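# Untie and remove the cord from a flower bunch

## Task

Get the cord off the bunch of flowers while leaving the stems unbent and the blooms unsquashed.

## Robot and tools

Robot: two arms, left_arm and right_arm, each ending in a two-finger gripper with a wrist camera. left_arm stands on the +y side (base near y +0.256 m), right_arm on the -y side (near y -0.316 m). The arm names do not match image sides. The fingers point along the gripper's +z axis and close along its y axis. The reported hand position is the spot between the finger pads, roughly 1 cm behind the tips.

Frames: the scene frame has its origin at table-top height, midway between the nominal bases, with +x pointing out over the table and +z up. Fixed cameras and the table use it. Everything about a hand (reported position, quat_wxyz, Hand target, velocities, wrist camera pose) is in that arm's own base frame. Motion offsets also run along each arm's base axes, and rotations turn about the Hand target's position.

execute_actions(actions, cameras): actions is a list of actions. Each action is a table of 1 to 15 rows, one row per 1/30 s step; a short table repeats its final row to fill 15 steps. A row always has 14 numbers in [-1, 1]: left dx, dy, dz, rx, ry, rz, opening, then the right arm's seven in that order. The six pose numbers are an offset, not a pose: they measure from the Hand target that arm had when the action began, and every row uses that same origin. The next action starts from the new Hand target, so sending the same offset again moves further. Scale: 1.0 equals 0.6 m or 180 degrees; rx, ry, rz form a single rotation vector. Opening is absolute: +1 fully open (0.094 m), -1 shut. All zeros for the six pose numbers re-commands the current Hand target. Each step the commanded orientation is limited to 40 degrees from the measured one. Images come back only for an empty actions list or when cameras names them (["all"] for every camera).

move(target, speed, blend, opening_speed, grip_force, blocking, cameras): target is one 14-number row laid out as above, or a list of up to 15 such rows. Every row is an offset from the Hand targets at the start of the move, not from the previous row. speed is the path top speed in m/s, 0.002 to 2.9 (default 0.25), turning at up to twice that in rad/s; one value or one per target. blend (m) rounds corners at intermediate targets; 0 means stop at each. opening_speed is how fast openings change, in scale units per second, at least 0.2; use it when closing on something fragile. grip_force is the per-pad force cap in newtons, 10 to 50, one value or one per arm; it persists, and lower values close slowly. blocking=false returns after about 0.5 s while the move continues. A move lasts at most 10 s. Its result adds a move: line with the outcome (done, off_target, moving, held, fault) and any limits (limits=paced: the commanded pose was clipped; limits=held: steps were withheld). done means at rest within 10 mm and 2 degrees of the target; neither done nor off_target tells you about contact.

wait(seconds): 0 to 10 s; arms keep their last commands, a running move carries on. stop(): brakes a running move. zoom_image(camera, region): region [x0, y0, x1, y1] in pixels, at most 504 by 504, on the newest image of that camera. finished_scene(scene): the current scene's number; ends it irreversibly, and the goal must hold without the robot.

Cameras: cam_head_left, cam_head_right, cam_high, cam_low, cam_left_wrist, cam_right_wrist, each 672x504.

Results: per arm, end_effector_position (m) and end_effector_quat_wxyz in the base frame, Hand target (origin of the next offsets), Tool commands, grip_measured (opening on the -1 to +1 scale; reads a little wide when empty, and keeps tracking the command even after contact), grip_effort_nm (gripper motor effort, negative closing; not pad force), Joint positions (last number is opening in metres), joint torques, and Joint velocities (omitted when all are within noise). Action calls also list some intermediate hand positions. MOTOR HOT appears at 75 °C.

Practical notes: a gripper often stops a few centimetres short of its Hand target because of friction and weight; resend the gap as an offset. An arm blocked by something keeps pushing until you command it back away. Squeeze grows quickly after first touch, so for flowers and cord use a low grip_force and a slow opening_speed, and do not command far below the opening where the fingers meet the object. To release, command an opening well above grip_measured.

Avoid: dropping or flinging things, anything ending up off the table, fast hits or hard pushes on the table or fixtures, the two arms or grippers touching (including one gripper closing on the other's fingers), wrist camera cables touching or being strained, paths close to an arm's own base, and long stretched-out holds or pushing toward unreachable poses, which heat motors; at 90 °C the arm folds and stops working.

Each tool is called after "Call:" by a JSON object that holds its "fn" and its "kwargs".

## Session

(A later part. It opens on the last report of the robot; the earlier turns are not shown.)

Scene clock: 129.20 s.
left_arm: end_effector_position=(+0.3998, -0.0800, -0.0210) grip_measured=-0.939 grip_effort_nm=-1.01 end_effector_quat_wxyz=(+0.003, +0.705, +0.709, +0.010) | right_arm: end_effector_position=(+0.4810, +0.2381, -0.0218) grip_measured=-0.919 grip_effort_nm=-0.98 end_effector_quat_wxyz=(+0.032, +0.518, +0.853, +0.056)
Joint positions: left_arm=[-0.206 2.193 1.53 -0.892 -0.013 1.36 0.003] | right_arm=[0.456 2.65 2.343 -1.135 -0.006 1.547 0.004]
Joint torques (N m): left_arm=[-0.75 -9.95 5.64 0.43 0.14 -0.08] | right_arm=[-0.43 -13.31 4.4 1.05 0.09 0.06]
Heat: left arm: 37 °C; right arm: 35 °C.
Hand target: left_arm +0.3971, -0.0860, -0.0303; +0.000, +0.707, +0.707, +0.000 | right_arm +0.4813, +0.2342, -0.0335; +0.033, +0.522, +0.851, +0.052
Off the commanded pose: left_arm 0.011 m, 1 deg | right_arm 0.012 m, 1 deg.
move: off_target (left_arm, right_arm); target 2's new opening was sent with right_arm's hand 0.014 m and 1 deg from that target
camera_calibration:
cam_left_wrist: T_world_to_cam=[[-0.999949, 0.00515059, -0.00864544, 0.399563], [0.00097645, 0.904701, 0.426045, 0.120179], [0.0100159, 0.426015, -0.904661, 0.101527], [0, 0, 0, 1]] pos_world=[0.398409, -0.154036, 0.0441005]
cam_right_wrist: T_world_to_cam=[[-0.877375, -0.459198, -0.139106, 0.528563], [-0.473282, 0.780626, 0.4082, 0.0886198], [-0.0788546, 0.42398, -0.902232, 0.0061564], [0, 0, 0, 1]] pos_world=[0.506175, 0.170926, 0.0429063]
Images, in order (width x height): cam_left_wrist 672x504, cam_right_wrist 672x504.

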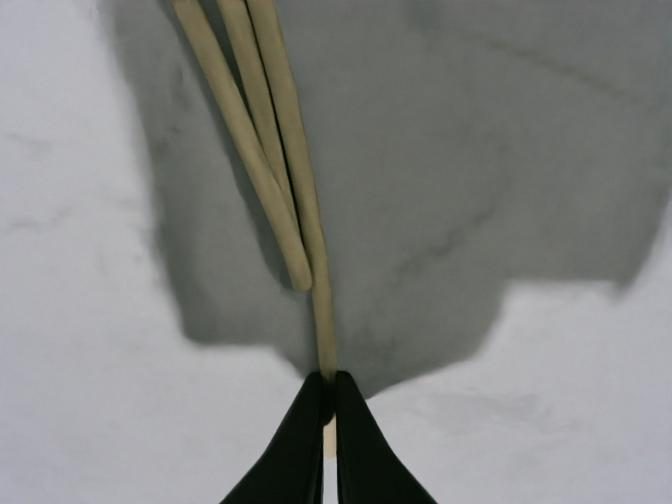

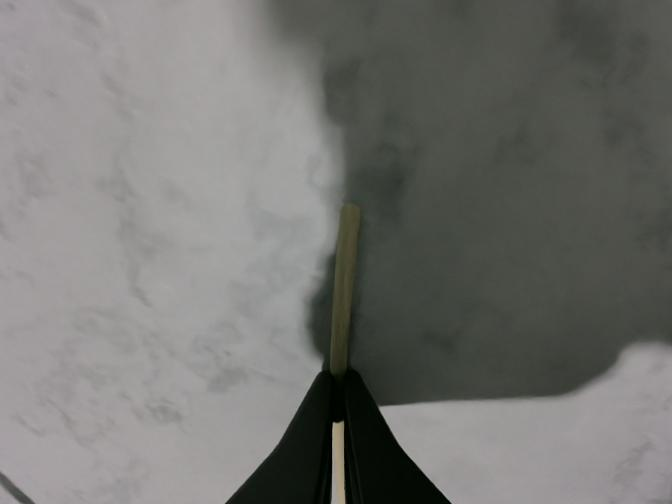

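Call:
{"fn": "move", "kwargs": {"target": [-0.017,0.0933,0.04,0,0,0,-1,-0.01,-0.0833,0.04,0,0,0,-1], "speed": 0.05, "cameras": ["cam_high","cam_head_right"]}}

Scene clock: 134.63 s.
left_arm: end_effector_position=(+0.3942, -0.0324, -0.0128) grip_measured=-0.940 grip_effort_nm=-1.04 end_effector_quat_wxyz=(+0.002, +0.705, +0.709, +0.004) | right_arm: end_effector_position=(+0.4727, +0.1895, -0.0217) grip_measured=-0.921 grip_effort_nm=-1.02 end_effector_quat_wxyz=(+0.021, +0.523, +0.851, +0.048)
Joint positions: left_arm=[-0.086 2.143 1.483 -0.902 -0.004 1.478 0.003] | right_arm=[0.371 2.526 2.113 -1.056 -0.025 1.473 0.004]
Joint torques (N m): left_arm=[0.51 -13.68 4.34 0.08 0.04 0.15] | right_arm=[-0.68 -16.16 5.07 0.69 0.15 -0.06]
Heat: left arm: 37 °C; right arm: 36 °C.
Hand target: left_arm +0.3869, -0.0301, -0.0064; +0.000, +0.707, +0.707, +0.000 | right_arm +0.4753, +0.1842, -0.0096; +0.033, +0.522, +0.851, +0.052
Off the commanded pose: left_arm 0.010 m, 1 deg | right_arm 0.014 m, 2 deg.
move: off_target (right_arm)
Images, in order (width x height): cam_head_right 672x504, cam_high 672x504.

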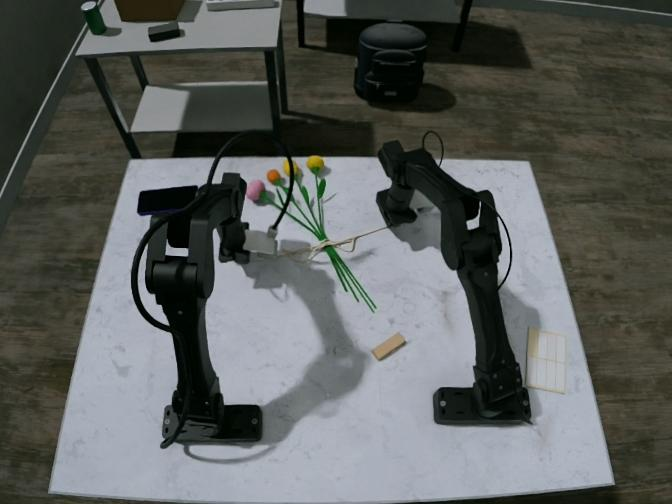

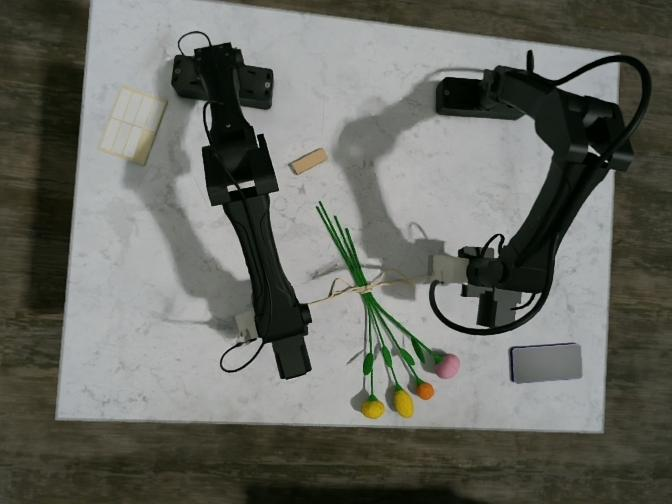

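Call:
{"fn": "move", "kwargs": {"target": [-0.005,0.0833,0.01,0,0,0,-1,-0.01,-0.0833,0.02,0,0,0,-1], "speed": 0.05, "cameras": ["cam_high"]}}

Call:
{"fn": "zoom_image", "kwargs": {"camera": "cam_high", "region": [240, 190, 500, 430]}}

Scene clock: 138.43 s.
left_arm: end_effector_position=(+0.3909, +0.0185, -0.0077) grip_measured=-0.940 grip_effort_nm=-1.04 end_effector_quat_wxyz=(+0.001, +0.705, +0.709, +0.004) | right_arm: end_effector_position=(+0.4643, +0.1359, -0.0133) grip_measured=-0.921 grip_effort_nm=-1.02 end_effector_quat_wxyz=(+0.018, +0.524, +0.851, +0.038)
Joint positions: left_arm=[0.043 2.123 1.473 -0.914 -0.004 1.607 0.003] | right_arm=[0.273 2.419 1.951 -1.023 -0.025 1.378 0.004]
Joint torques (N m): left_arm=[0.55 -13.6 4.59 0.06 0.01 0.1] | right_arm=[-0.49 -15.92 5.41 0.75 0.03 -0.09]
Heat: left arm: 37 °C; right arm: 36 °C.
Hand target: left_arm +0.3839, +0.0199, -0.0003; +0.000, +0.707, +0.707, +0.000 | right_arm +0.4693, +0.1342, +0.0024; +0.033, +0.522, +0.851, +0.052
Off the commanded pose: left_arm 0.010 m, 1 deg | right_arm 0.017 m, 2 deg.
move: off_target (right_arm)
Images, in order (width x height): cam_high 672x504.

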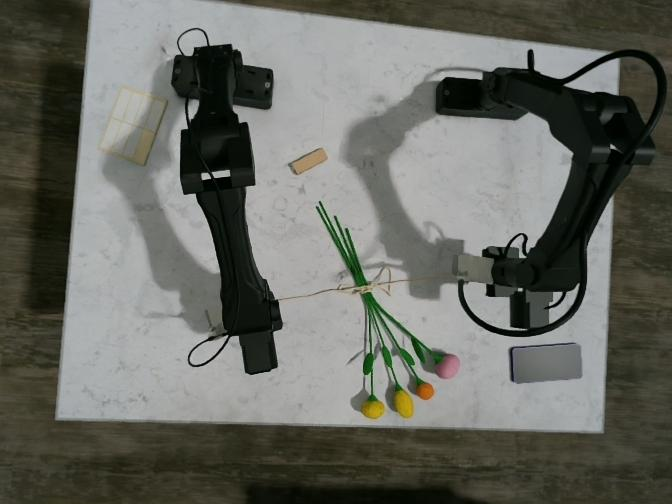

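Scaled by 1.938 from the camera's 672x504 image, which has a finer 960x720 frame.

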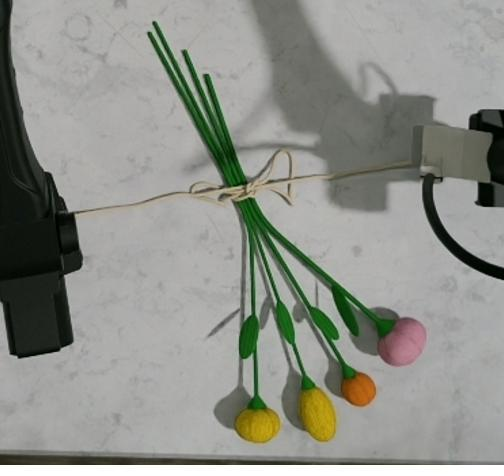

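Call:
{"fn": "move", "kwargs": {"target": [0.005,0.0833,0.0,0,0,0,-1,-0.01,-0.0833,0.0,0,0,0,-1], "speed": 0.05, "cameras": ["cam_high"]}}

Call:
{"fn": "zoom_image", "kwargs": {"camera": "cam_high", "region": [290, 220, 450, 340]}}

Scene clock: 142.67 s.
left_arm: end_effector_position=(+0.3863, +0.0682, -0.0043) grip_measured=-0.940 grip_effort_nm=-1.04 end_effector_quat_wxyz=(+0.000, +0.705, +0.710, +0.003) | right_arm: end_effector_position=(+0.4586, +0.0855, -0.0127) grip_measured=-0.921 grip_effort_nm=-1.02 end_effector_quat_wxyz=(+0.018, +0.524, +0.851, +0.038)
Joint positions: left_arm=[0.17 2.123 1.488 -0.931 -0.004 1.734 0.003] | right_arm=[0.17 2.347 1.826 -0.973 -0.032 1.275 0.004]
Joint torques (N m): left_arm=[0.38 -11.29 7.23 0.03 0.03 0.09] | right_arm=[-0.55 -15.66 5.2 0.76 -0.05 -0.06]
Heat: left arm: 37 °C; right arm: 38 °C.
Hand target: left_arm +0.3870, +0.0699, -0.0003; +0.000, +0.707, +0.707, +0.000 | right_arm +0.4633, +0.0842, +0.0023; +0.033, +0.522, +0.851, +0.052
Off the commanded pose: left_arm 0.004 m, 1 deg | right_arm 0.016 m, 2 deg.
move: off_target (right_arm)
Images, in order (width x height): cam_high 672x504.

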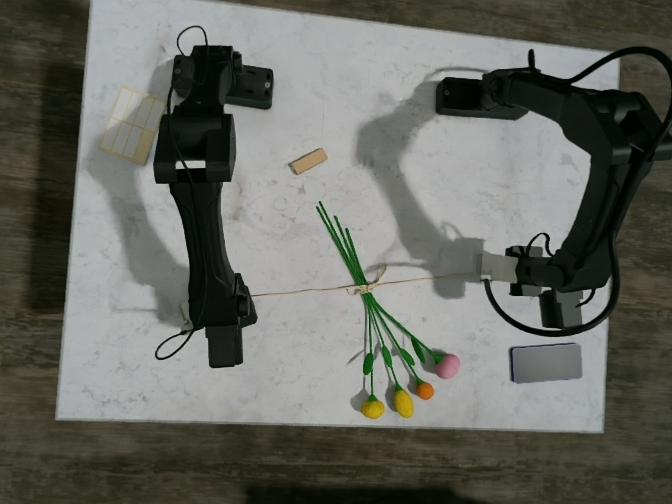

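Scaled by 3.150 from the camera's 672x504 image, which has a finer 960x720 frame.

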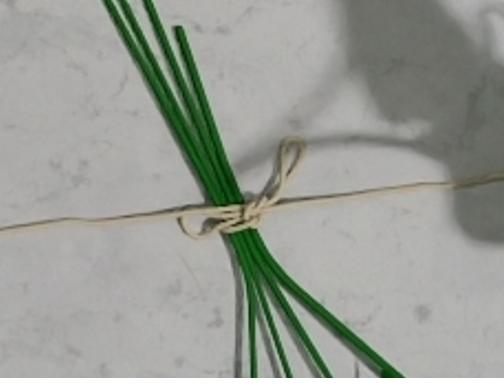

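Call:
{"fn": "move", "kwargs": {"target": [0.005,0.07,0.0,0,0,0,-1,-0.005,-0.06,0.0,0,0,0,-1], "speed": 0.04, "cameras": ["cam_high"]}}

Call:
{"fn": "zoom_image", "kwargs": {"camera": "cam_high", "region": [290, 220, 450, 340]}}

Scene clock: 146.70 s.
left_arm: end_effector_position=(+0.3927, +0.1104, +0.0061) grip_measured=-0.940 grip_effort_nm=-1.04 end_effector_quat_wxyz=(+0.006, +0.705, +0.709, +0.015) | right_arm: end_effector_position=(+0.4556, +0.0496, -0.0122) grip_measured=-0.921 grip_effort_nm=-1.02 end_effector_quat_wxyz=(+0.017, +0.524, +0.851, +0.038)
Joint positions: left_arm=[0.27 2.14 1.558 -0.957 -0.004 1.835 0.003] | right_arm=[0.09 2.317 1.775 -0.955 -0.041 1.196 0.004]
Joint torques (N m): left_arm=[0.59 -9.37 7.49 0.11 -0.02 0.16] | right_arm=[-0.4 -15.39 5.2 0.77 -0.02 -0.09]
Heat: left arm: 37 °C; right arm: 38 °C.
Hand target: left_arm +0.3898, +0.1119, -0.0004; +0.000, +0.707, +0.707, +0.000 | right_arm +0.4602, +0.0481, +0.0024; +0.033, +0.522, +0.851, +0.051
Off the commanded pose: left_arm 0.007 m, 2 deg | right_arm 0.015 m, 2 deg.
move: off_target (right_arm)
Images, in order (width x height): cam_high 672x504.

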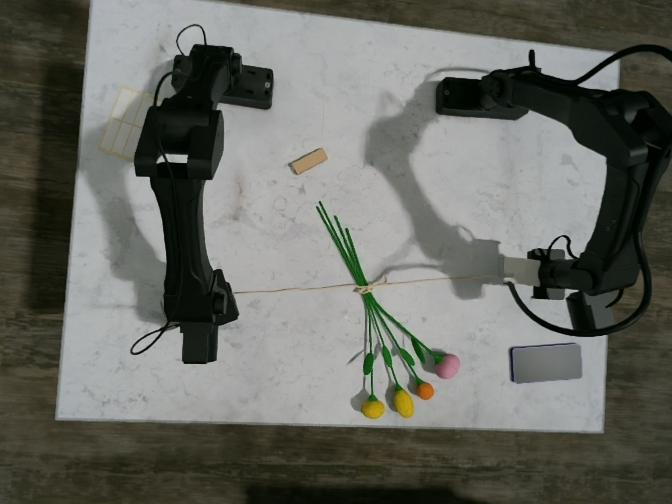

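Scaled by 3.150 from the camera's 672x504 image, which has a finer 960x720 frame.

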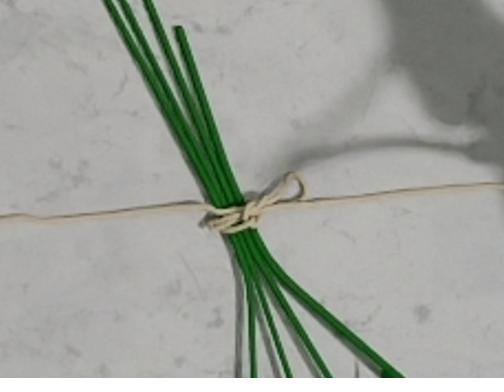

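Call:
{"fn": "move", "kwargs": {"target": [0.0,0.05,0.0,0,0,0,-1,-0.005,-0.025,0.0,0,0,0,-1], "speed": 0.03, "cameras": ["cam_high"]}}

Call:
{"fn": "zoom_image", "kwargs": {"camera": "cam_high", "region": [290, 220, 450, 340]}}

Scene clock: 150.43 s.
left_arm: end_effector_position=(+0.3931, +0.1406, +0.0067) grip_measured=-0.940 grip_effort_nm=-1.04 end_effector_quat_wxyz=(+0.006, +0.705, +0.709, +0.016) | right_arm: end_effector_position=(+0.4527, +0.0358, -0.0119) grip_measured=-0.921 grip_effort_nm=-1.02 end_effector_quat_wxyz=(+0.017, +0.523, +0.851, +0.039)
Joint positions: left_arm=[0.339 2.173 1.614 -0.978 -0.004 1.905 0.003] | right_arm=[0.059 2.301 1.748 -0.945 -0.045 1.163 0.004]
Joint torques (N m): left_arm=[0.55 -9.55 7.61 0.13 0.02 0.11] | right_arm=[-0.61 -15.2 5.2 0.74 -0.07 -0.1]
Heat: left arm: 37 °C; right arm: 39 °C.
Hand target: left_arm +0.3899, +0.1419, -0.0004; +0.000, +0.707, +0.707, +0.000 | right_arm +0.4573, +0.0333, +0.0024; +0.033, +0.522, +0.851, +0.052
Off the commanded pose: left_arm 0.008 m, 2 deg | right_arm 0.015 m, 2 deg.
move: off_target (right_arm)
Images, in order (width x height): cam_high 672x504.

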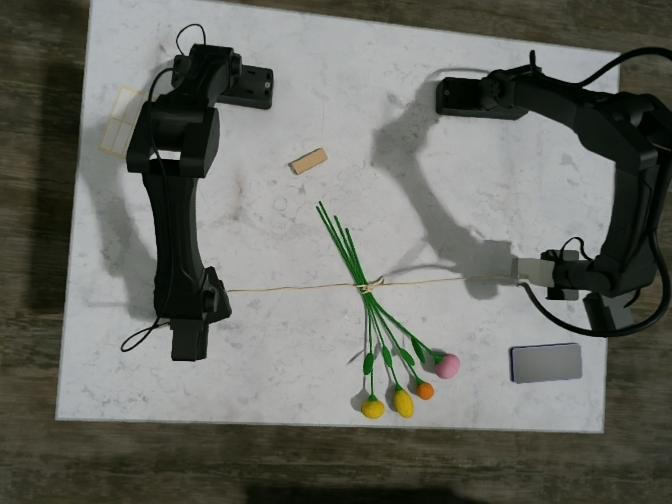

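Scaled by 3.150 from the camera's 672x504 image, which has a finer 960x720 frame.

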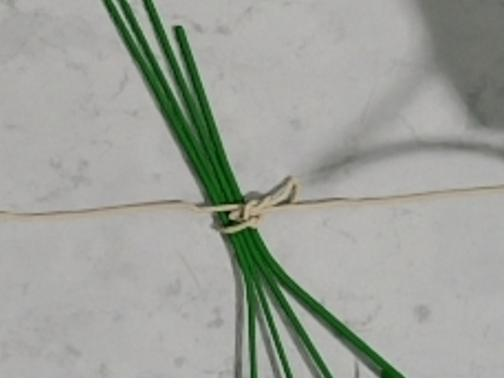

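Call:
{"fn": "move", "kwargs": {"target": [0.0,0.05,0.0,0,0,0.083,-1,-0.003,-0.033,0.0,0,0,0,-1], "speed": 0.03, "cameras": ["cam_high"]}}

Call:
{"fn": "zoom_image", "kwargs": {"camera": "cam_high", "region": [290, 220, 450, 340]}}

Scene clock: 157.13 s.
left_arm: end_effector_position=(+0.3935, +0.1698, +0.0073) grip_measured=-0.940 grip_effort_nm=-1.04 end_effector_quat_wxyz=(+0.006, +0.616, +0.788, +0.016) | right_arm: end_effector_position=(+0.4509, +0.0164, -0.0118) grip_measured=-0.921 grip_effort_nm=-1.02 end_effector_quat_wxyz=(+0.016, +0.523, +0.851, +0.040)
Joint positions: left_arm=[0.403 2.215 1.686 -1.008 -0.004 1.73 0.003] | right_arm=[0.014 2.291 1.733 -0.942 -0.05 1.118 0.004]
Joint torques (N m): left_arm=[0.94 -9.94 7.62 0.11 0.02 -0.13] | right_arm=[-0.64 -15.05 5.05 0.75 -0.04 -0.11]
Heat: left arm: 37 °C; right arm: 40 °C.
Hand target: left_arm +0.3900, +0.1719, -0.0003; +0.000, +0.609, +0.793, +0.000 | right_arm +0.4554, +0.0135, +0.0024; +0.033, +0.522, +0.851, +0.052
Off the commanded pose: left_arm 0.009 m, 2 deg | right_arm 0.015 m, 2 deg.
move: off_target (right_arm)
Images, in order (width x height): cam_high 672x504.

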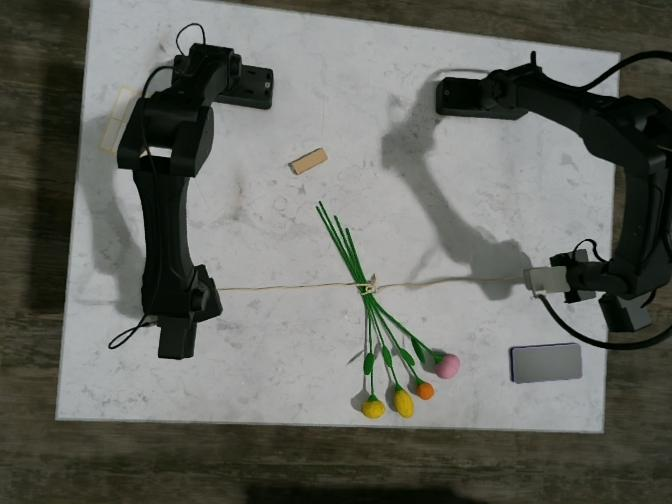

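Scaled by 3.150 from the camera's 672x504 image, which has a finer 960x720 frame.

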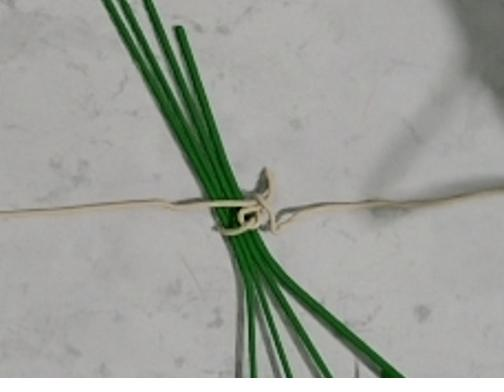

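Call:
{"fn": "move", "kwargs": {"target": [0.0,0.04,0.0,0,0,0,-1,-0.003,-0.035,0.0,0,0,0,-1], "speed": 0.03, "cameras": ["cam_high"]}}

Call:
{"fn": "zoom_image", "kwargs": {"camera": "cam_high", "region": [310, 235, 430, 325]}}

Scene clock: 159.80 s.
left_arm: end_effector_position=(+0.3933, +0.1949, +0.0078) grip_measured=-0.940 grip_effort_nm=-1.05 end_effector_quat_wxyz=(+0.006, +0.607, +0.795, +0.016) | right_arm: end_effector_position=(+0.4494, -0.0052, -0.0117) grip_measured=-0.921 grip_effort_nm=-1.02 end_effector_quat_wxyz=(+0.016, +0.524, +0.851, +0.041)
Joint positions: left_arm=[0.456 2.255 1.754 -1.035 -0.004 1.761 0.003] | right_arm=[-0.036 2.286 1.724 -0.94 -0.055 1.07 0.004]
Joint torques (N m): left_arm=[0.59 -10.25 7.6 0.06 0.04 0.08] | right_arm=[-0.59 -15.02 5.35 0.75 -0.06 -0.01]
Heat: left arm: 37 °C; right arm: 40 °C.
Hand target: left_arm +0.3898, +0.1959, -0.0004; +0.000, +0.609, +0.793, +0.000 | right_arm +0.4537, -0.0077, +0.0024; +0.033, +0.522, +0.851, +0.052
Off the commanded pose: left_arm 0.009 m, 2 deg | right_arm 0.015 m, 2 deg.
move: off_target (right_arm)
Images, in order (width x height): cam_high 672x504.

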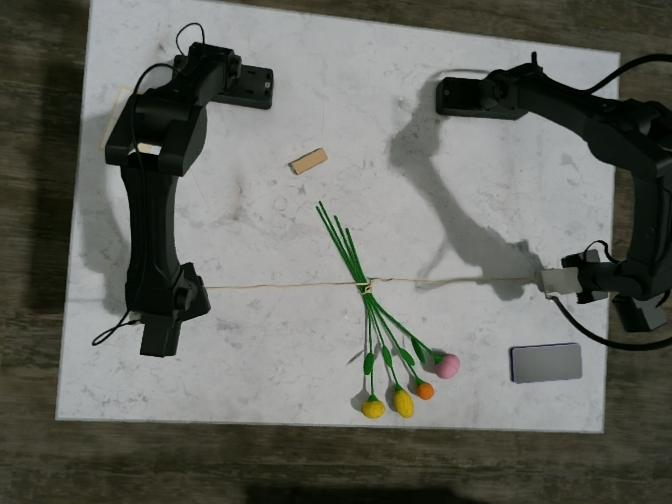

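Scaled by 4.200 from the camera's 672x504 image, which has a finer 960x720 frame.

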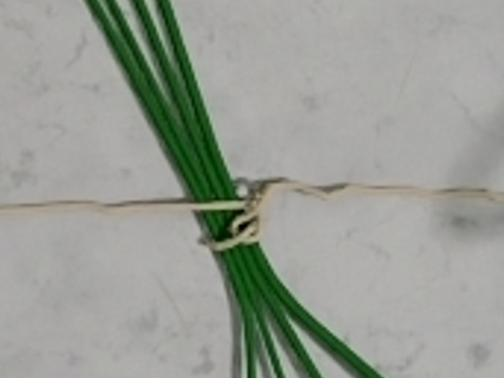

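Call:
{"fn": "move", "kwargs": {"target": [[0,-0.01,-0.01,0,0,0,-1,0,0.02,-0.02,0,0,0,-1],[0,-0.01,-0.01,0,0,0,-1,0,0.02,-0.02,0,0,0,-0.3]], "speed": 0.05, "opening_speed": 0.8}}

Scene clock: 171.37 s.
left_arm: end_effector_position=(+0.3933, +0.1948, +0.0078) grip_measured=-0.940 grip_effort_nm=-1.05 end_effector_quat_wxyz=(+0.006, +0.607, +0.794, +0.016) | right_arm: end_effector_position=(+0.4507, +0.0022, -0.0179) grip_measured=-0.301 grip_effort_nm=0.09 end_effector_quat_wxyz=(+0.021, +0.521, +0.852, +0.044)
Joint positions: left_arm=[0.456 2.255 1.754 -1.036 -0.004 1.761 0.003] | right_arm=[-0.019 2.286 1.697 -0.899 -0.055 1.082 0.033]
Joint torques (N m): left_arm=[-0.42 -10.5 5.33 0.41 0.01 -0.04] | right_arm=[0.43 -13.76 5.15 0.78 -0.02 0.06]
Heat: left arm: 37 °C; right arm: 39 °C.
Hand target: left_arm +0.3898, +0.1899, -0.0064; +0.000, +0.609, +0.793, +0.000 | right_arm +0.4536, +0.0044, -0.0097; +0.033, +0.522, +0.851, +0.052
Off the commanded pose: left_arm 0.015 m, 2 deg | right_arm 0.009 m, 2 deg.
move: off_target (left_arm)

Call:
{"fn": "move", "kwargs": {"target": [[0,0,0,0,0,0,-1,0,0,0.183,0,0,0,-0.3],[0,0,0,0,0,0,-1,-0.136,0.546,0.15,-0.0424,0.0123,0.53,0.1]], "speed": [0.2,0.3], "blend": [0.03,0], "cameras": ["cam_right_wrist","cam_high"]}}

Scene clock: 180.37 s.
left_arm: end_effector_position=(+0.3933, +0.1948, +0.0078) grip_measured=-0.940 grip_effort_nm=-1.04 end_effector_quat_wxyz=(+0.006, +0.607, +0.794, +0.016) | right_arm: end_effector_position=(+0.3685, +0.3320, +0.0782) grip_measured=+0.099 grip_effort_nm=0.09 end_effector_quat_wxyz=(+0.018, -0.276, +0.961, +0.013)
Joint positions: left_arm=[0.456 2.255 1.754 -1.036 -0.004 1.761 0.003] | right_arm=[0.728 2.568 2.596 -1.554 -0.008 0.168 0.052]
Joint torques (N m): left_arm=[-0.54 -10.44 5.38 0.41 0.01 -0.02] | right_arm=[-0.23 -12.29 8.16 0.39 0.13 -0.08]
Heat: left arm: 37 °C; right arm: 39 °C.
Hand target: left_arm +0.3898, +0.1899, -0.0064; +0.000, +0.609, +0.793, +0.000 | right_arm +0.3720, +0.3319, +0.0803; +0.000, -0.280, +0.960, +0.000
Off the commanded pose: left_arm 0.015 m, 2 deg | right_arm 0.004 m, 3 deg.
joint sent to its limit (right arm) — joint 4 (wrist pitch), lower limit. The joint targets are off in orientation, not in position.
move: off_target (left_arm, right_arm); target 2's new opening was sent with right_arm's hand 0.004 m and 3 deg from that target
camera_calibration:
cam_right_wrist: T_world_to_cam=[[0.534302, -0.844928, -0.0248413, 0.0858974], [-0.780052, -0.504172, 0.37058, 0.463778], [-0.325638, -0.178624, -0.928468, 0.34073], [0, 0, 0, 1]] pos_world=[0.42683, 0.367264, 0.146624]
Images, in order (width x height): cam_high 672x504, cam_right_wrist 672x504.

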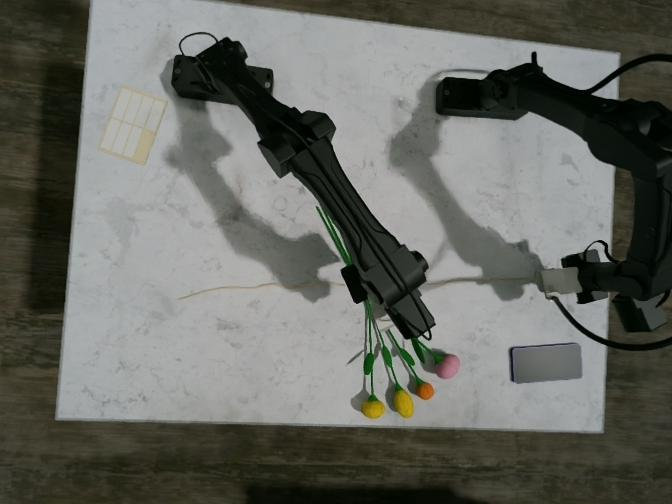

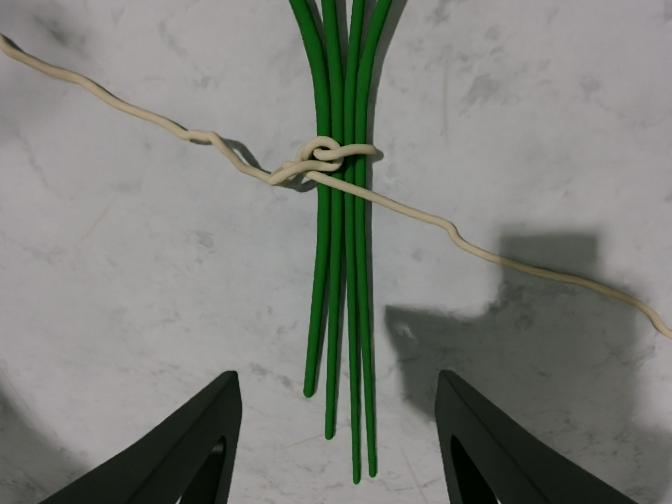

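Call:
{"fn": "move", "kwargs": {"target": [[0,0,0,0,0,0,-1,0,0,-0.12,0,0,0,0.1],[0,0,0,0,0,0,-1,0.0,0,-0.165,0,0,0,0.1]], "speed": [0.12,0.06], "blend": [0.01,0], "cameras": ["cam_right_wrist"]}}

Scene clock: 189.13 s.
left_arm: end_effector_position=(+0.3933, +0.1948, +0.0078) grip_measured=-0.940 grip_effort_nm=-1.04 end_effector_quat_wxyz=(+0.006, +0.607, +0.794, +0.016) | right_arm: end_effector_position=(+0.3702, +0.3334, -0.0108) grip_measured=+0.099 grip_effort_nm=0.09 end_effector_quat_wxyz=(+0.000, -0.277, +0.961, +0.004)
Joint positions: left_arm=[0.456 2.255 1.754 -1.036 -0.004 1.761 0.003] | right_arm=[0.728 2.597 2.294 -1.265 -0.008 0.168 0.052]
Joint torques (N m): left_arm=[-0.43 -10.48 5.49 0.37 0.03 -0.02] | right_arm=[-0.21 -12.63 5.53 0.67 0.14 -0.06]
Heat: left arm: 37 °C; right arm: 39 °C.
Hand target: left_arm +0.3898, +0.1899, -0.0064; +0.000, +0.609, +0.793, +0.000 | right_arm +0.3719, +0.3320, -0.0187; +0.000, -0.280, +0.960, +0.000
Off the commanded pose: left_arm 0.015 m, 2 deg | right_arm 0.008 m, 1 deg.
move: off_target (left_arm)
camera_calibration:
cam_right_wrist: T_world_to_cam=[[0.533989, -0.845304, -0.0177937, 0.0842626], [-0.76813, -0.493817, 0.40758, 0.491399], [-0.353316, -0.203976, -0.912996, 0.277844], [0, 0, 0, 1]] pos_world=[0.430629, 0.370562, 0.0548854]
Images, in order (width x height): cam_right_wrist 672x504.

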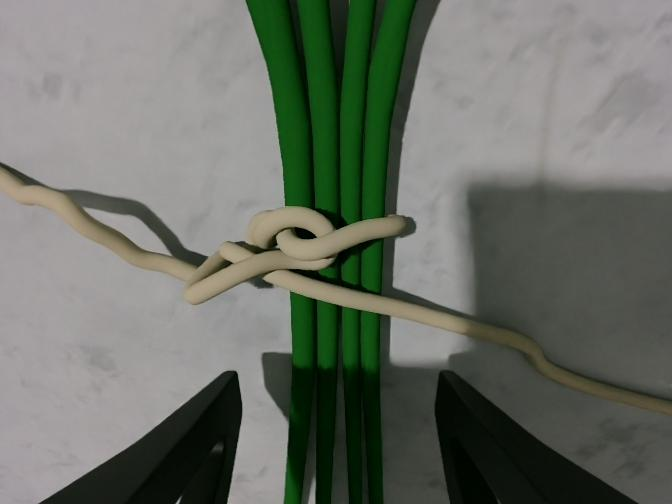

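Call:
{"fn": "move", "kwargs": {"target": [[0,0,0,0,0,0,-1,0,0,-0.012,0,0,0,0.1],[0,0,0,0,0,0,-1,0,0,-0.012,0,0,0,-0.6]], "speed": [0.06,0.06], "opening_speed": 0.4, "grip_force": [50,10], "cameras": ["cam_right_wrist"]}}

Scene clock: 196.70 s.
left_arm: end_effector_position=(+0.3933, +0.1948, +0.0078) grip_measured=-0.940 grip_effort_nm=-1.04 end_effector_quat_wxyz=(+0.006, +0.607, +0.794, +0.016) | right_arm: end_effector_position=(+0.3711, +0.3343, -0.0157) grip_measured=-0.537 grip_effort_nm=-0.24 end_effector_quat_wxyz=(+0.003, -0.277, +0.961, +0.006)
Joint positions: left_arm=[0.456 2.255 1.754 -1.036 -0.004 1.761 0.003] | right_arm=[0.728 2.597 2.275 -1.239 -0.008 0.167 0.022]
Joint torques (N m): left_arm=[-0.43 -10.56 5.37 0.36 0 -0.03] | right_arm=[-0.14 -12.11 5.38 0.62 0.1 -0.11]
Heat: left arm: 37 °C; right arm: 40 °C.
Hand target: left_arm +0.3898, +0.1899, -0.0064; +0.000, +0.609, +0.793, +0.000 | right_arm +0.3720, +0.3320, -0.0259; +0.000, -0.280, +0.960, +0.000
Off the commanded pose: left_arm 0.015 m, 2 deg | right_arm 0.011 m, 1 deg.
grip_force (N): 50, 10
move: off_target (left_arm, right_arm); target 2's new opening was sent with right_arm's hand 0.011 m and 1 deg from that target
camera_calibration:
cam_right_wrist: T_world_to_cam=[[0.534754, -0.844797, -0.0188616, 0.0839056], [-0.769675, -0.496172, 0.401763, 0.495788], [-0.348767, -0.200327, -0.91555, 0.270965], [0, 0, 0, 1]] pos_world=[0.43123, 0.371161, 0.0504756]
Images, in order (width x height): cam_right_wrist 672x504.

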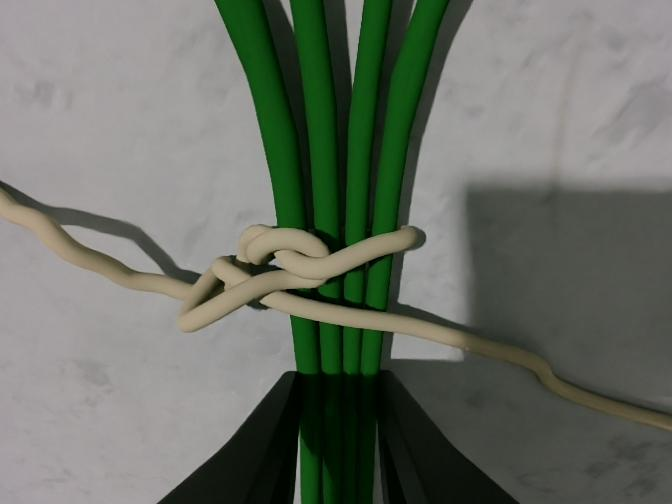

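Call:
{"fn": "move", "kwargs": {"target": [-0.06,0.117,0.01,0,0,0,-1,0,0,0,0,0,0,-0.6], "speed": 0.04, "cameras": ["cam_right_wrist","cam_high"]}}

Scene clock: 201.07 s.
left_arm: end_effector_position=(+0.3573, +0.2502, +0.0069) grip_measured=-0.940 grip_effort_nm=-1.04 end_effector_quat_wxyz=(+0.008, +0.611, +0.791, +0.004) | right_arm: end_effector_position=(+0.3708, +0.3350, -0.0156) grip_measured=-0.598 grip_effort_nm=-0.11 end_effector_quat_wxyz=(+0.002, -0.278, +0.961, +0.008)
Joint positions: left_arm=[0.614 2.266 1.77 -1.062 0.012 1.929 0.003] | right_arm=[0.728 2.597 2.275 -1.238 -0.012 0.166 0.019]
Joint torques (N m): left_arm=[1.37 -10.43 7.87 0.23 -0.13 0.14] | right_arm=[-0.13 -12.12 5.3 0.63 0.15 -0.06]
Heat: left arm: 37 °C; right arm: 40 °C.
Hand target: left_arm +0.3540, +0.2601, -0.0002; +0.000, +0.609, +0.793, +0.000 | right_arm +0.3720, +0.3320, -0.0259; +0.000, -0.280, +0.960, +0.000
Off the commanded pose: left_arm 0.013 m, 1 deg | right_arm 0.011 m, 1 deg.
grip_force (N): 50, 10
move: off_target (left_arm, right_arm)
camera_calibration:
cam_right_wrist: T_world_to_cam=[[0.535716, -0.844081, -0.0231602, 0.0840229], [-0.768315, -0.498641, 0.401309, 0.496159], [-0.350286, -0.197194, -0.91565, 0.270456], [0, 0, 0, 1]] pos_world=[0.430931, 0.371659, 0.0504754]
Images, in order (width x height): cam_high 672x504, cam_right_wrist 672x504.

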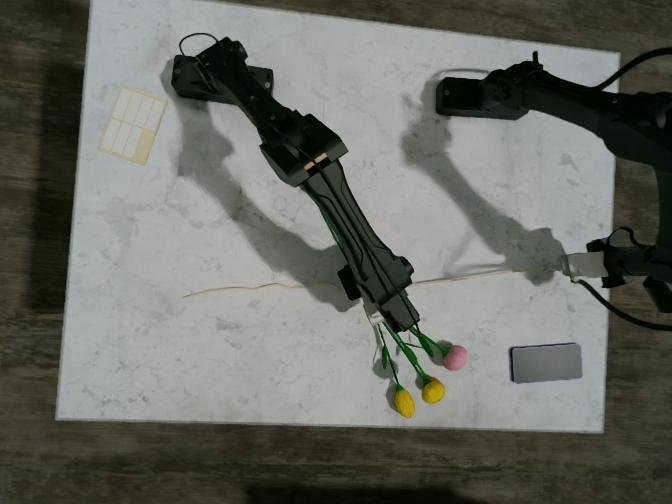

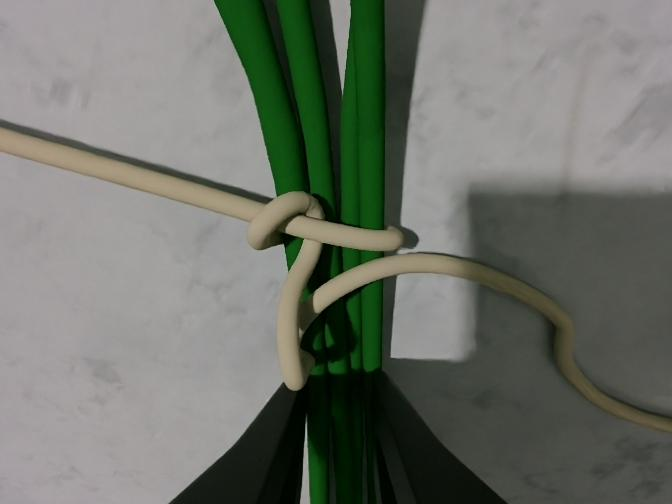

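Call:
{"fn": "zoom_image", "kwargs": {"camera": "cam_high", "region": [320, 250, 500, 430]}}

Call:
{"fn": "execute_actions", "kwargs": {"actions": [], "cameras": ["cam_head_left","cam_low","cam_head_right"]}}

Call:
{"fn": "zoom_image", "kwargs": {"camera": "cam_low", "region": [130, 220, 330, 320]}}

Scaled by 2.800 from the camera's 672x504 image, which has a finer 960x720 frame.

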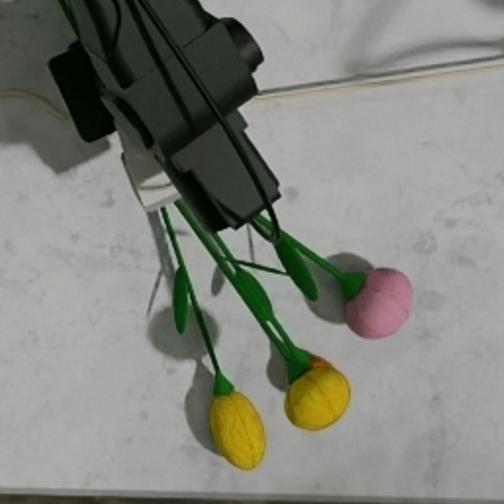

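Scene clock: 209.77 s.
left_arm: end_effector_position=(+0.3572, +0.2502, +0.0069) grip_measured=-0.940 grip_effort_nm=-1.05 end_effector_quat_wxyz=(+0.008, +0.612, +0.791, +0.004) | right_arm: end_effector_position=(+0.3708, +0.3350, -0.0156) grip_measured=-0.598 grip_effort_nm=-0.11 end_effector_quat_wxyz=(+0.002, -0.278, +0.961, +0.008)
Joint positions: left_arm=[0.614 2.266 1.77 -1.062 0.012 1.93 0.003] | right_arm=[0.728 2.597 2.275 -1.238 -0.012 0.166 0.019]
Joint velocities: within noise
Joint torques (N m): left_arm=[1.48 -10.54 7.88 0.24 -0.13 0.11] | right_arm=[-0.2 -12.18 5.39 0.68 0.12 -0.07]
Heat: left arm: 37 °C; right arm: 41 °C.
Hand target: left_arm +0.3539, +0.2600, -0.0002; +0.000, +0.609, +0.793, +0.000 | right_arm +0.3720, +0.3320, -0.0259; +0.000, -0.280, +0.960, +0.000
Tool commands: left_gripper/opening=-1.0 right_gripper/opening=-0.6
Off the commanded pose: left_arm 0.013 m, 1 deg | right_arm 0.011 m, 1 deg.
grip_force (N): 50, 10
Images, in order (width x height): cam_head_left 672x504, cam_head_right 672x504, cam_low 672x504.

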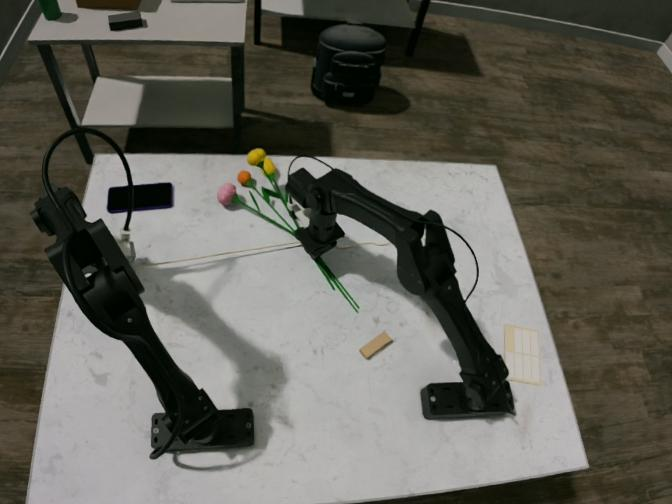

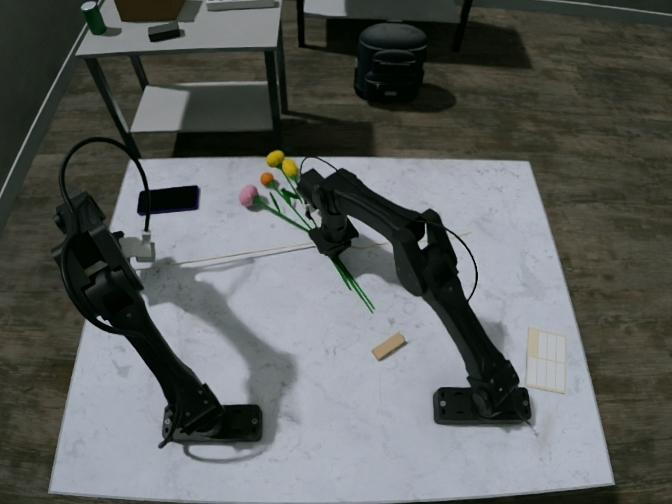

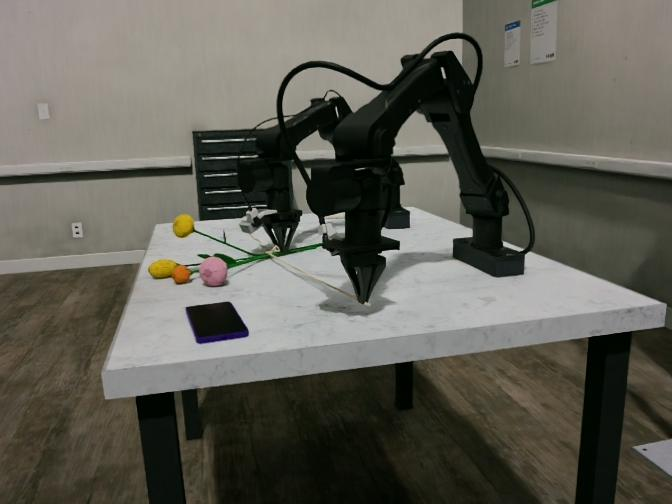

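Scaled by 2.520 from the camera's 672x504 image, which has a finer 960x720 frame.

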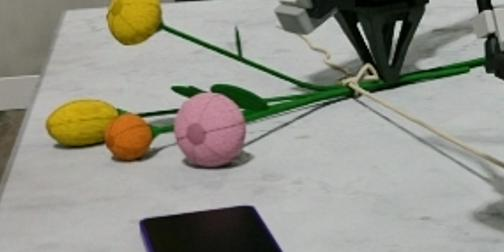

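Call:
{"fn": "move", "kwargs": {"target": [0.0,-0.02,0.0,0,0,0,-1,0,0,0,0,0,0,-0.5], "speed": 0.04, "opening_speed": 0.2, "cameras": ["cam_right_wrist","cam_low"]}}

Call:
{"fn": "zoom_image", "kwargs": {"camera": "cam_low", "region": [130, 200, 330, 300]}}

Scene clock: 214.53 s.
left_arm: end_effector_position=(+0.3561, +0.2499, +0.0054) grip_measured=-0.940 grip_effort_nm=-1.04 end_effector_quat_wxyz=(+0.006, +0.610, +0.792, +0.003) | right_arm: end_effector_position=(+0.3711, +0.3356, -0.0156) grip_measured=-0.502 grip_effort_nm=0.09 end_effector_quat_wxyz=(+0.003, -0.278, +0.961, +0.009)
Joint positions: left_arm=[0.614 2.266 1.764 -1.059 0.01 1.926 0.003] | right_arm=[0.728 2.597 2.275 -1.235 -0.013 0.166 0.023]
Joint torques (N m): left_arm=[-0.32 -12.34 4.77 0.39 -0.1 -0.1] | right_arm=[-0.18 -12.27 5.42 0.61 0.17 -0.09]
Heat: left arm: 37 °C; right arm: 41 °C.
Hand target: left_arm +0.3539, +0.2480, -0.0003; +0.000, +0.609, +0.793, +0.000 | right_arm +0.3719, +0.3320, -0.0259; +0.000, -0.280, +0.960, +0.000
Off the commanded pose: left_arm 0.006 m, 1 deg | right_arm 0.011 m, 1 deg.
grip_force (N): 50, 10
move: off_target (right_arm)
camera_calibration:
cam_right_wrist: T_world_to_cam=[[0.535743, -0.84402, -0.0246733, 0.084247], [-0.768701, -0.499609, 0.399361, 0.497136], [-0.349395, -0.194988, -0.916462, 0.269657], [0, 0, 0, 1]] pos_world=[0.431231, 0.372059, 0.0506723]
Images, in order (width x height): cam_low 672x504, cam_right_wrist 672x504.

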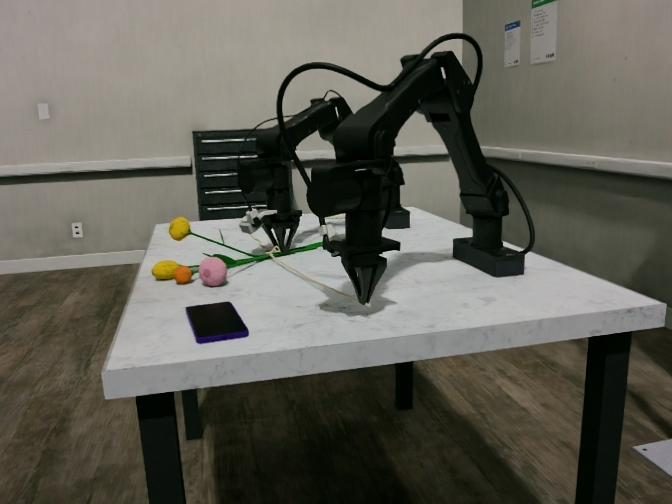

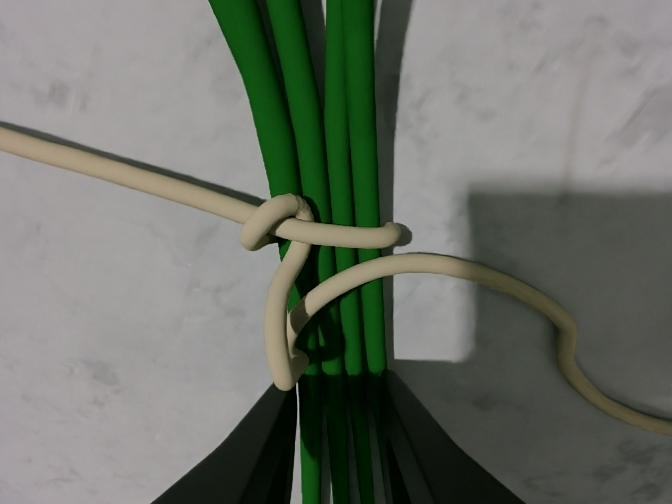

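Scaled by 2.520 from the camera's 672x504 image, which has a finer 960x720 frame.

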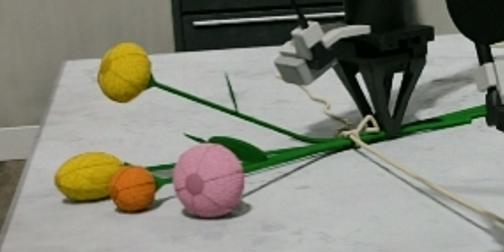

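Call:
{"fn": "move", "kwargs": {"target": [-0.05,0.1,0.01,0,0,0,-1,0,0,0,0,0,0,-0.5], "speed": 0.03, "cameras": ["cam_right_wrist","cam_low"]}}

Scene clock: 221.80 s.
left_arm: end_effector_position=(+0.3281, +0.3030, +0.0137) grip_measured=-0.940 grip_effort_nm=-1.04 end_effector_quat_wxyz=(+0.006, +0.609, +0.793, +0.011) | right_arm: end_effector_position=(+0.3722, +0.3365, -0.0156) grip_measured=-0.501 grip_effort_nm=0.07 end_effector_quat_wxyz=(+0.006, -0.278, +0.961, +0.010)
Joint positions: left_arm=[0.746 2.292 1.842 -1.097 0.008 2.056 0.003] | right_arm=[0.728 2.597 2.275 -1.23 -0.013 0.165 0.023]
Joint torques (N m): left_arm=[0.73 -10.62 7.87 0.19 -0.09 0.12] | right_arm=[-0.14 -12.36 5.38 0.55 0.16 -0.04]
Heat: left arm: 37 °C; right arm: 41 °C.
Hand target: left_arm +0.3239, +0.3081, +0.0056; +0.000, +0.609, +0.793, +0.000 | right_arm +0.3720, +0.3320, -0.0259; +0.000, -0.280, +0.960, +0.000
Off the commanded pose: left_arm 0.010 m, 1 deg | right_arm 0.011 m, 1 deg.
grip_force (N): 50, 10
move: off_target (right_arm)
camera_calibration:
cam_right_wrist: T_world_to_cam=[[0.536465, -0.843536, -0.0255499, 0.084108], [-0.770057, -0.501672, 0.394129, 0.499539], [-0.345279, -0.191761, -0.9187, 0.267549], [0, 0, 0, 1]] pos_world=[0.431932, 0.372859, 0.0510635]
Images, in order (width x height): cam_low 672x504, cam_right_wrist 672x504.

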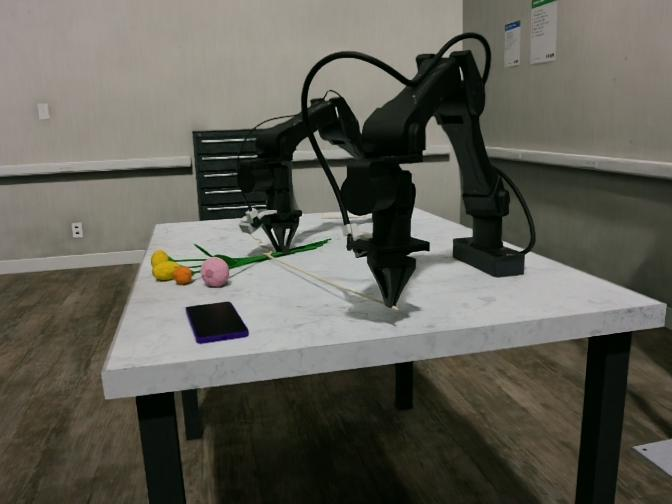

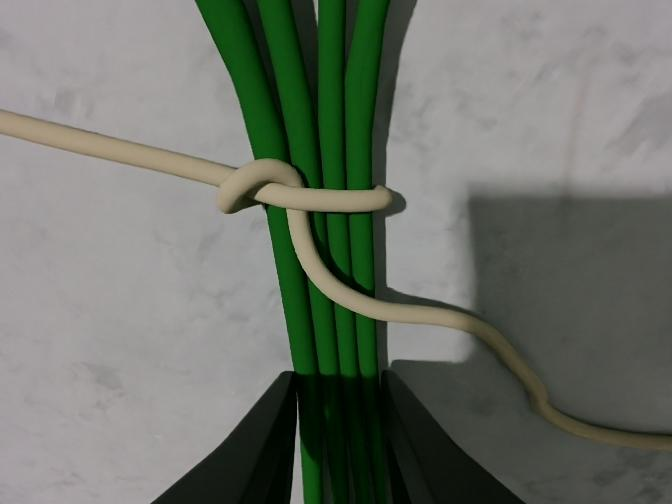

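Call:
{"fn": "move", "kwargs": {"target": [[0.005,-0.025,-0.035,0,0,0,-1,0,0,0,0,0,0,-0.5],[0.005,-0.025,-0.035,0,0,0,-0.4,0,0,0,0,0,0,-0.5]], "speed": 0.05, "opening_speed": 0.8, "cameras": ["cam_left_wrist","cam_head_right"]}}

Scene clock: 230.93 s.
left_arm: end_effector_position=(+0.3298, +0.2993, -0.0019) grip_measured=-0.403 grip_effort_nm=0.14 end_effector_quat_wxyz=(+0.004, +0.609, +0.793, +0.016) | right_arm: end_effector_position=(+0.3723, +0.3364, -0.0156) grip_measured=-0.501 grip_effort_nm=0.07 end_effector_quat_wxyz=(+0.006, -0.278, +0.961, +0.010)
Joint positions: left_arm=[0.736 2.292 1.778 -1.023 0.003 2.045 0.028] | right_arm=[0.728 2.597 2.275 -1.23 -0.012 0.165 0.023]
Joint torques (N m): left_arm=[-0.53 -11.14 4.83 0.38 -0.02 -0.07] | right_arm=[-0.17 -12.34 5.41 0.55 0.15 -0.04]
Heat: left arm: 37 °C; right arm: 41 °C.
Hand target: left_arm +0.3268, +0.2930, -0.0155; +0.000, +0.609, +0.793, +0.000 | right_arm +0.3720, +0.3320, -0.0259; +0.000, -0.280, +0.960, +0.000
Off the commanded pose: left_arm 0.015 m, 2 deg | right_arm 0.011 m, 1 deg.
grip_force (N): 50, 10
move: off_target (left_arm, right_arm); target 2's new opening was sent with left_arm's hand 0.015 m and 2 deg from that target
camera_calibration:
cam_left_wrist: T_world_to_cam=[[-0.96835, -0.248683, -0.0213238, 0.393393], [-0.233515, 0.872481, 0.42924, -0.144017], [-0.0881401, 0.420634, -0.902939, -0.00808835], [0, 0, 0, 1]] pos_world=[0.346599, 0.226884, 0.0629031]
Images, in order (width x height): cam_head_right 672x504, cam_left_wrist 672x504.

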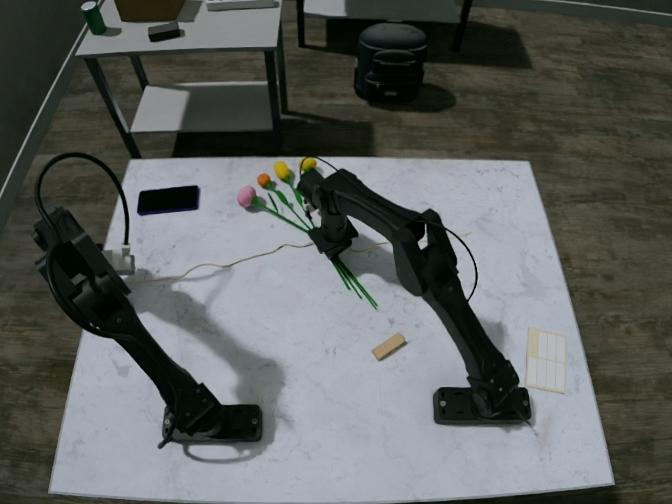

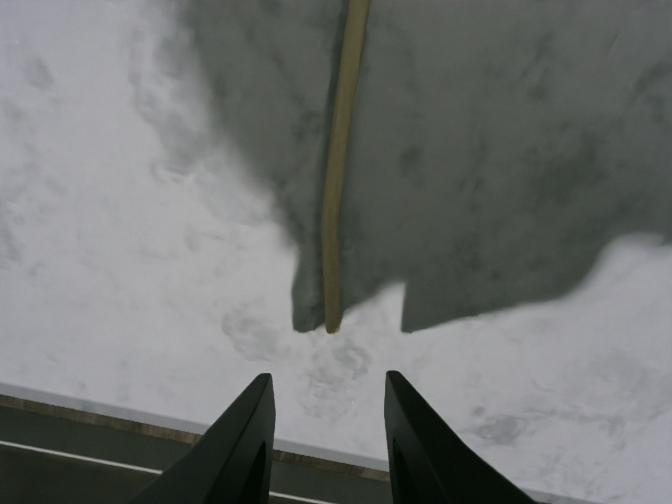

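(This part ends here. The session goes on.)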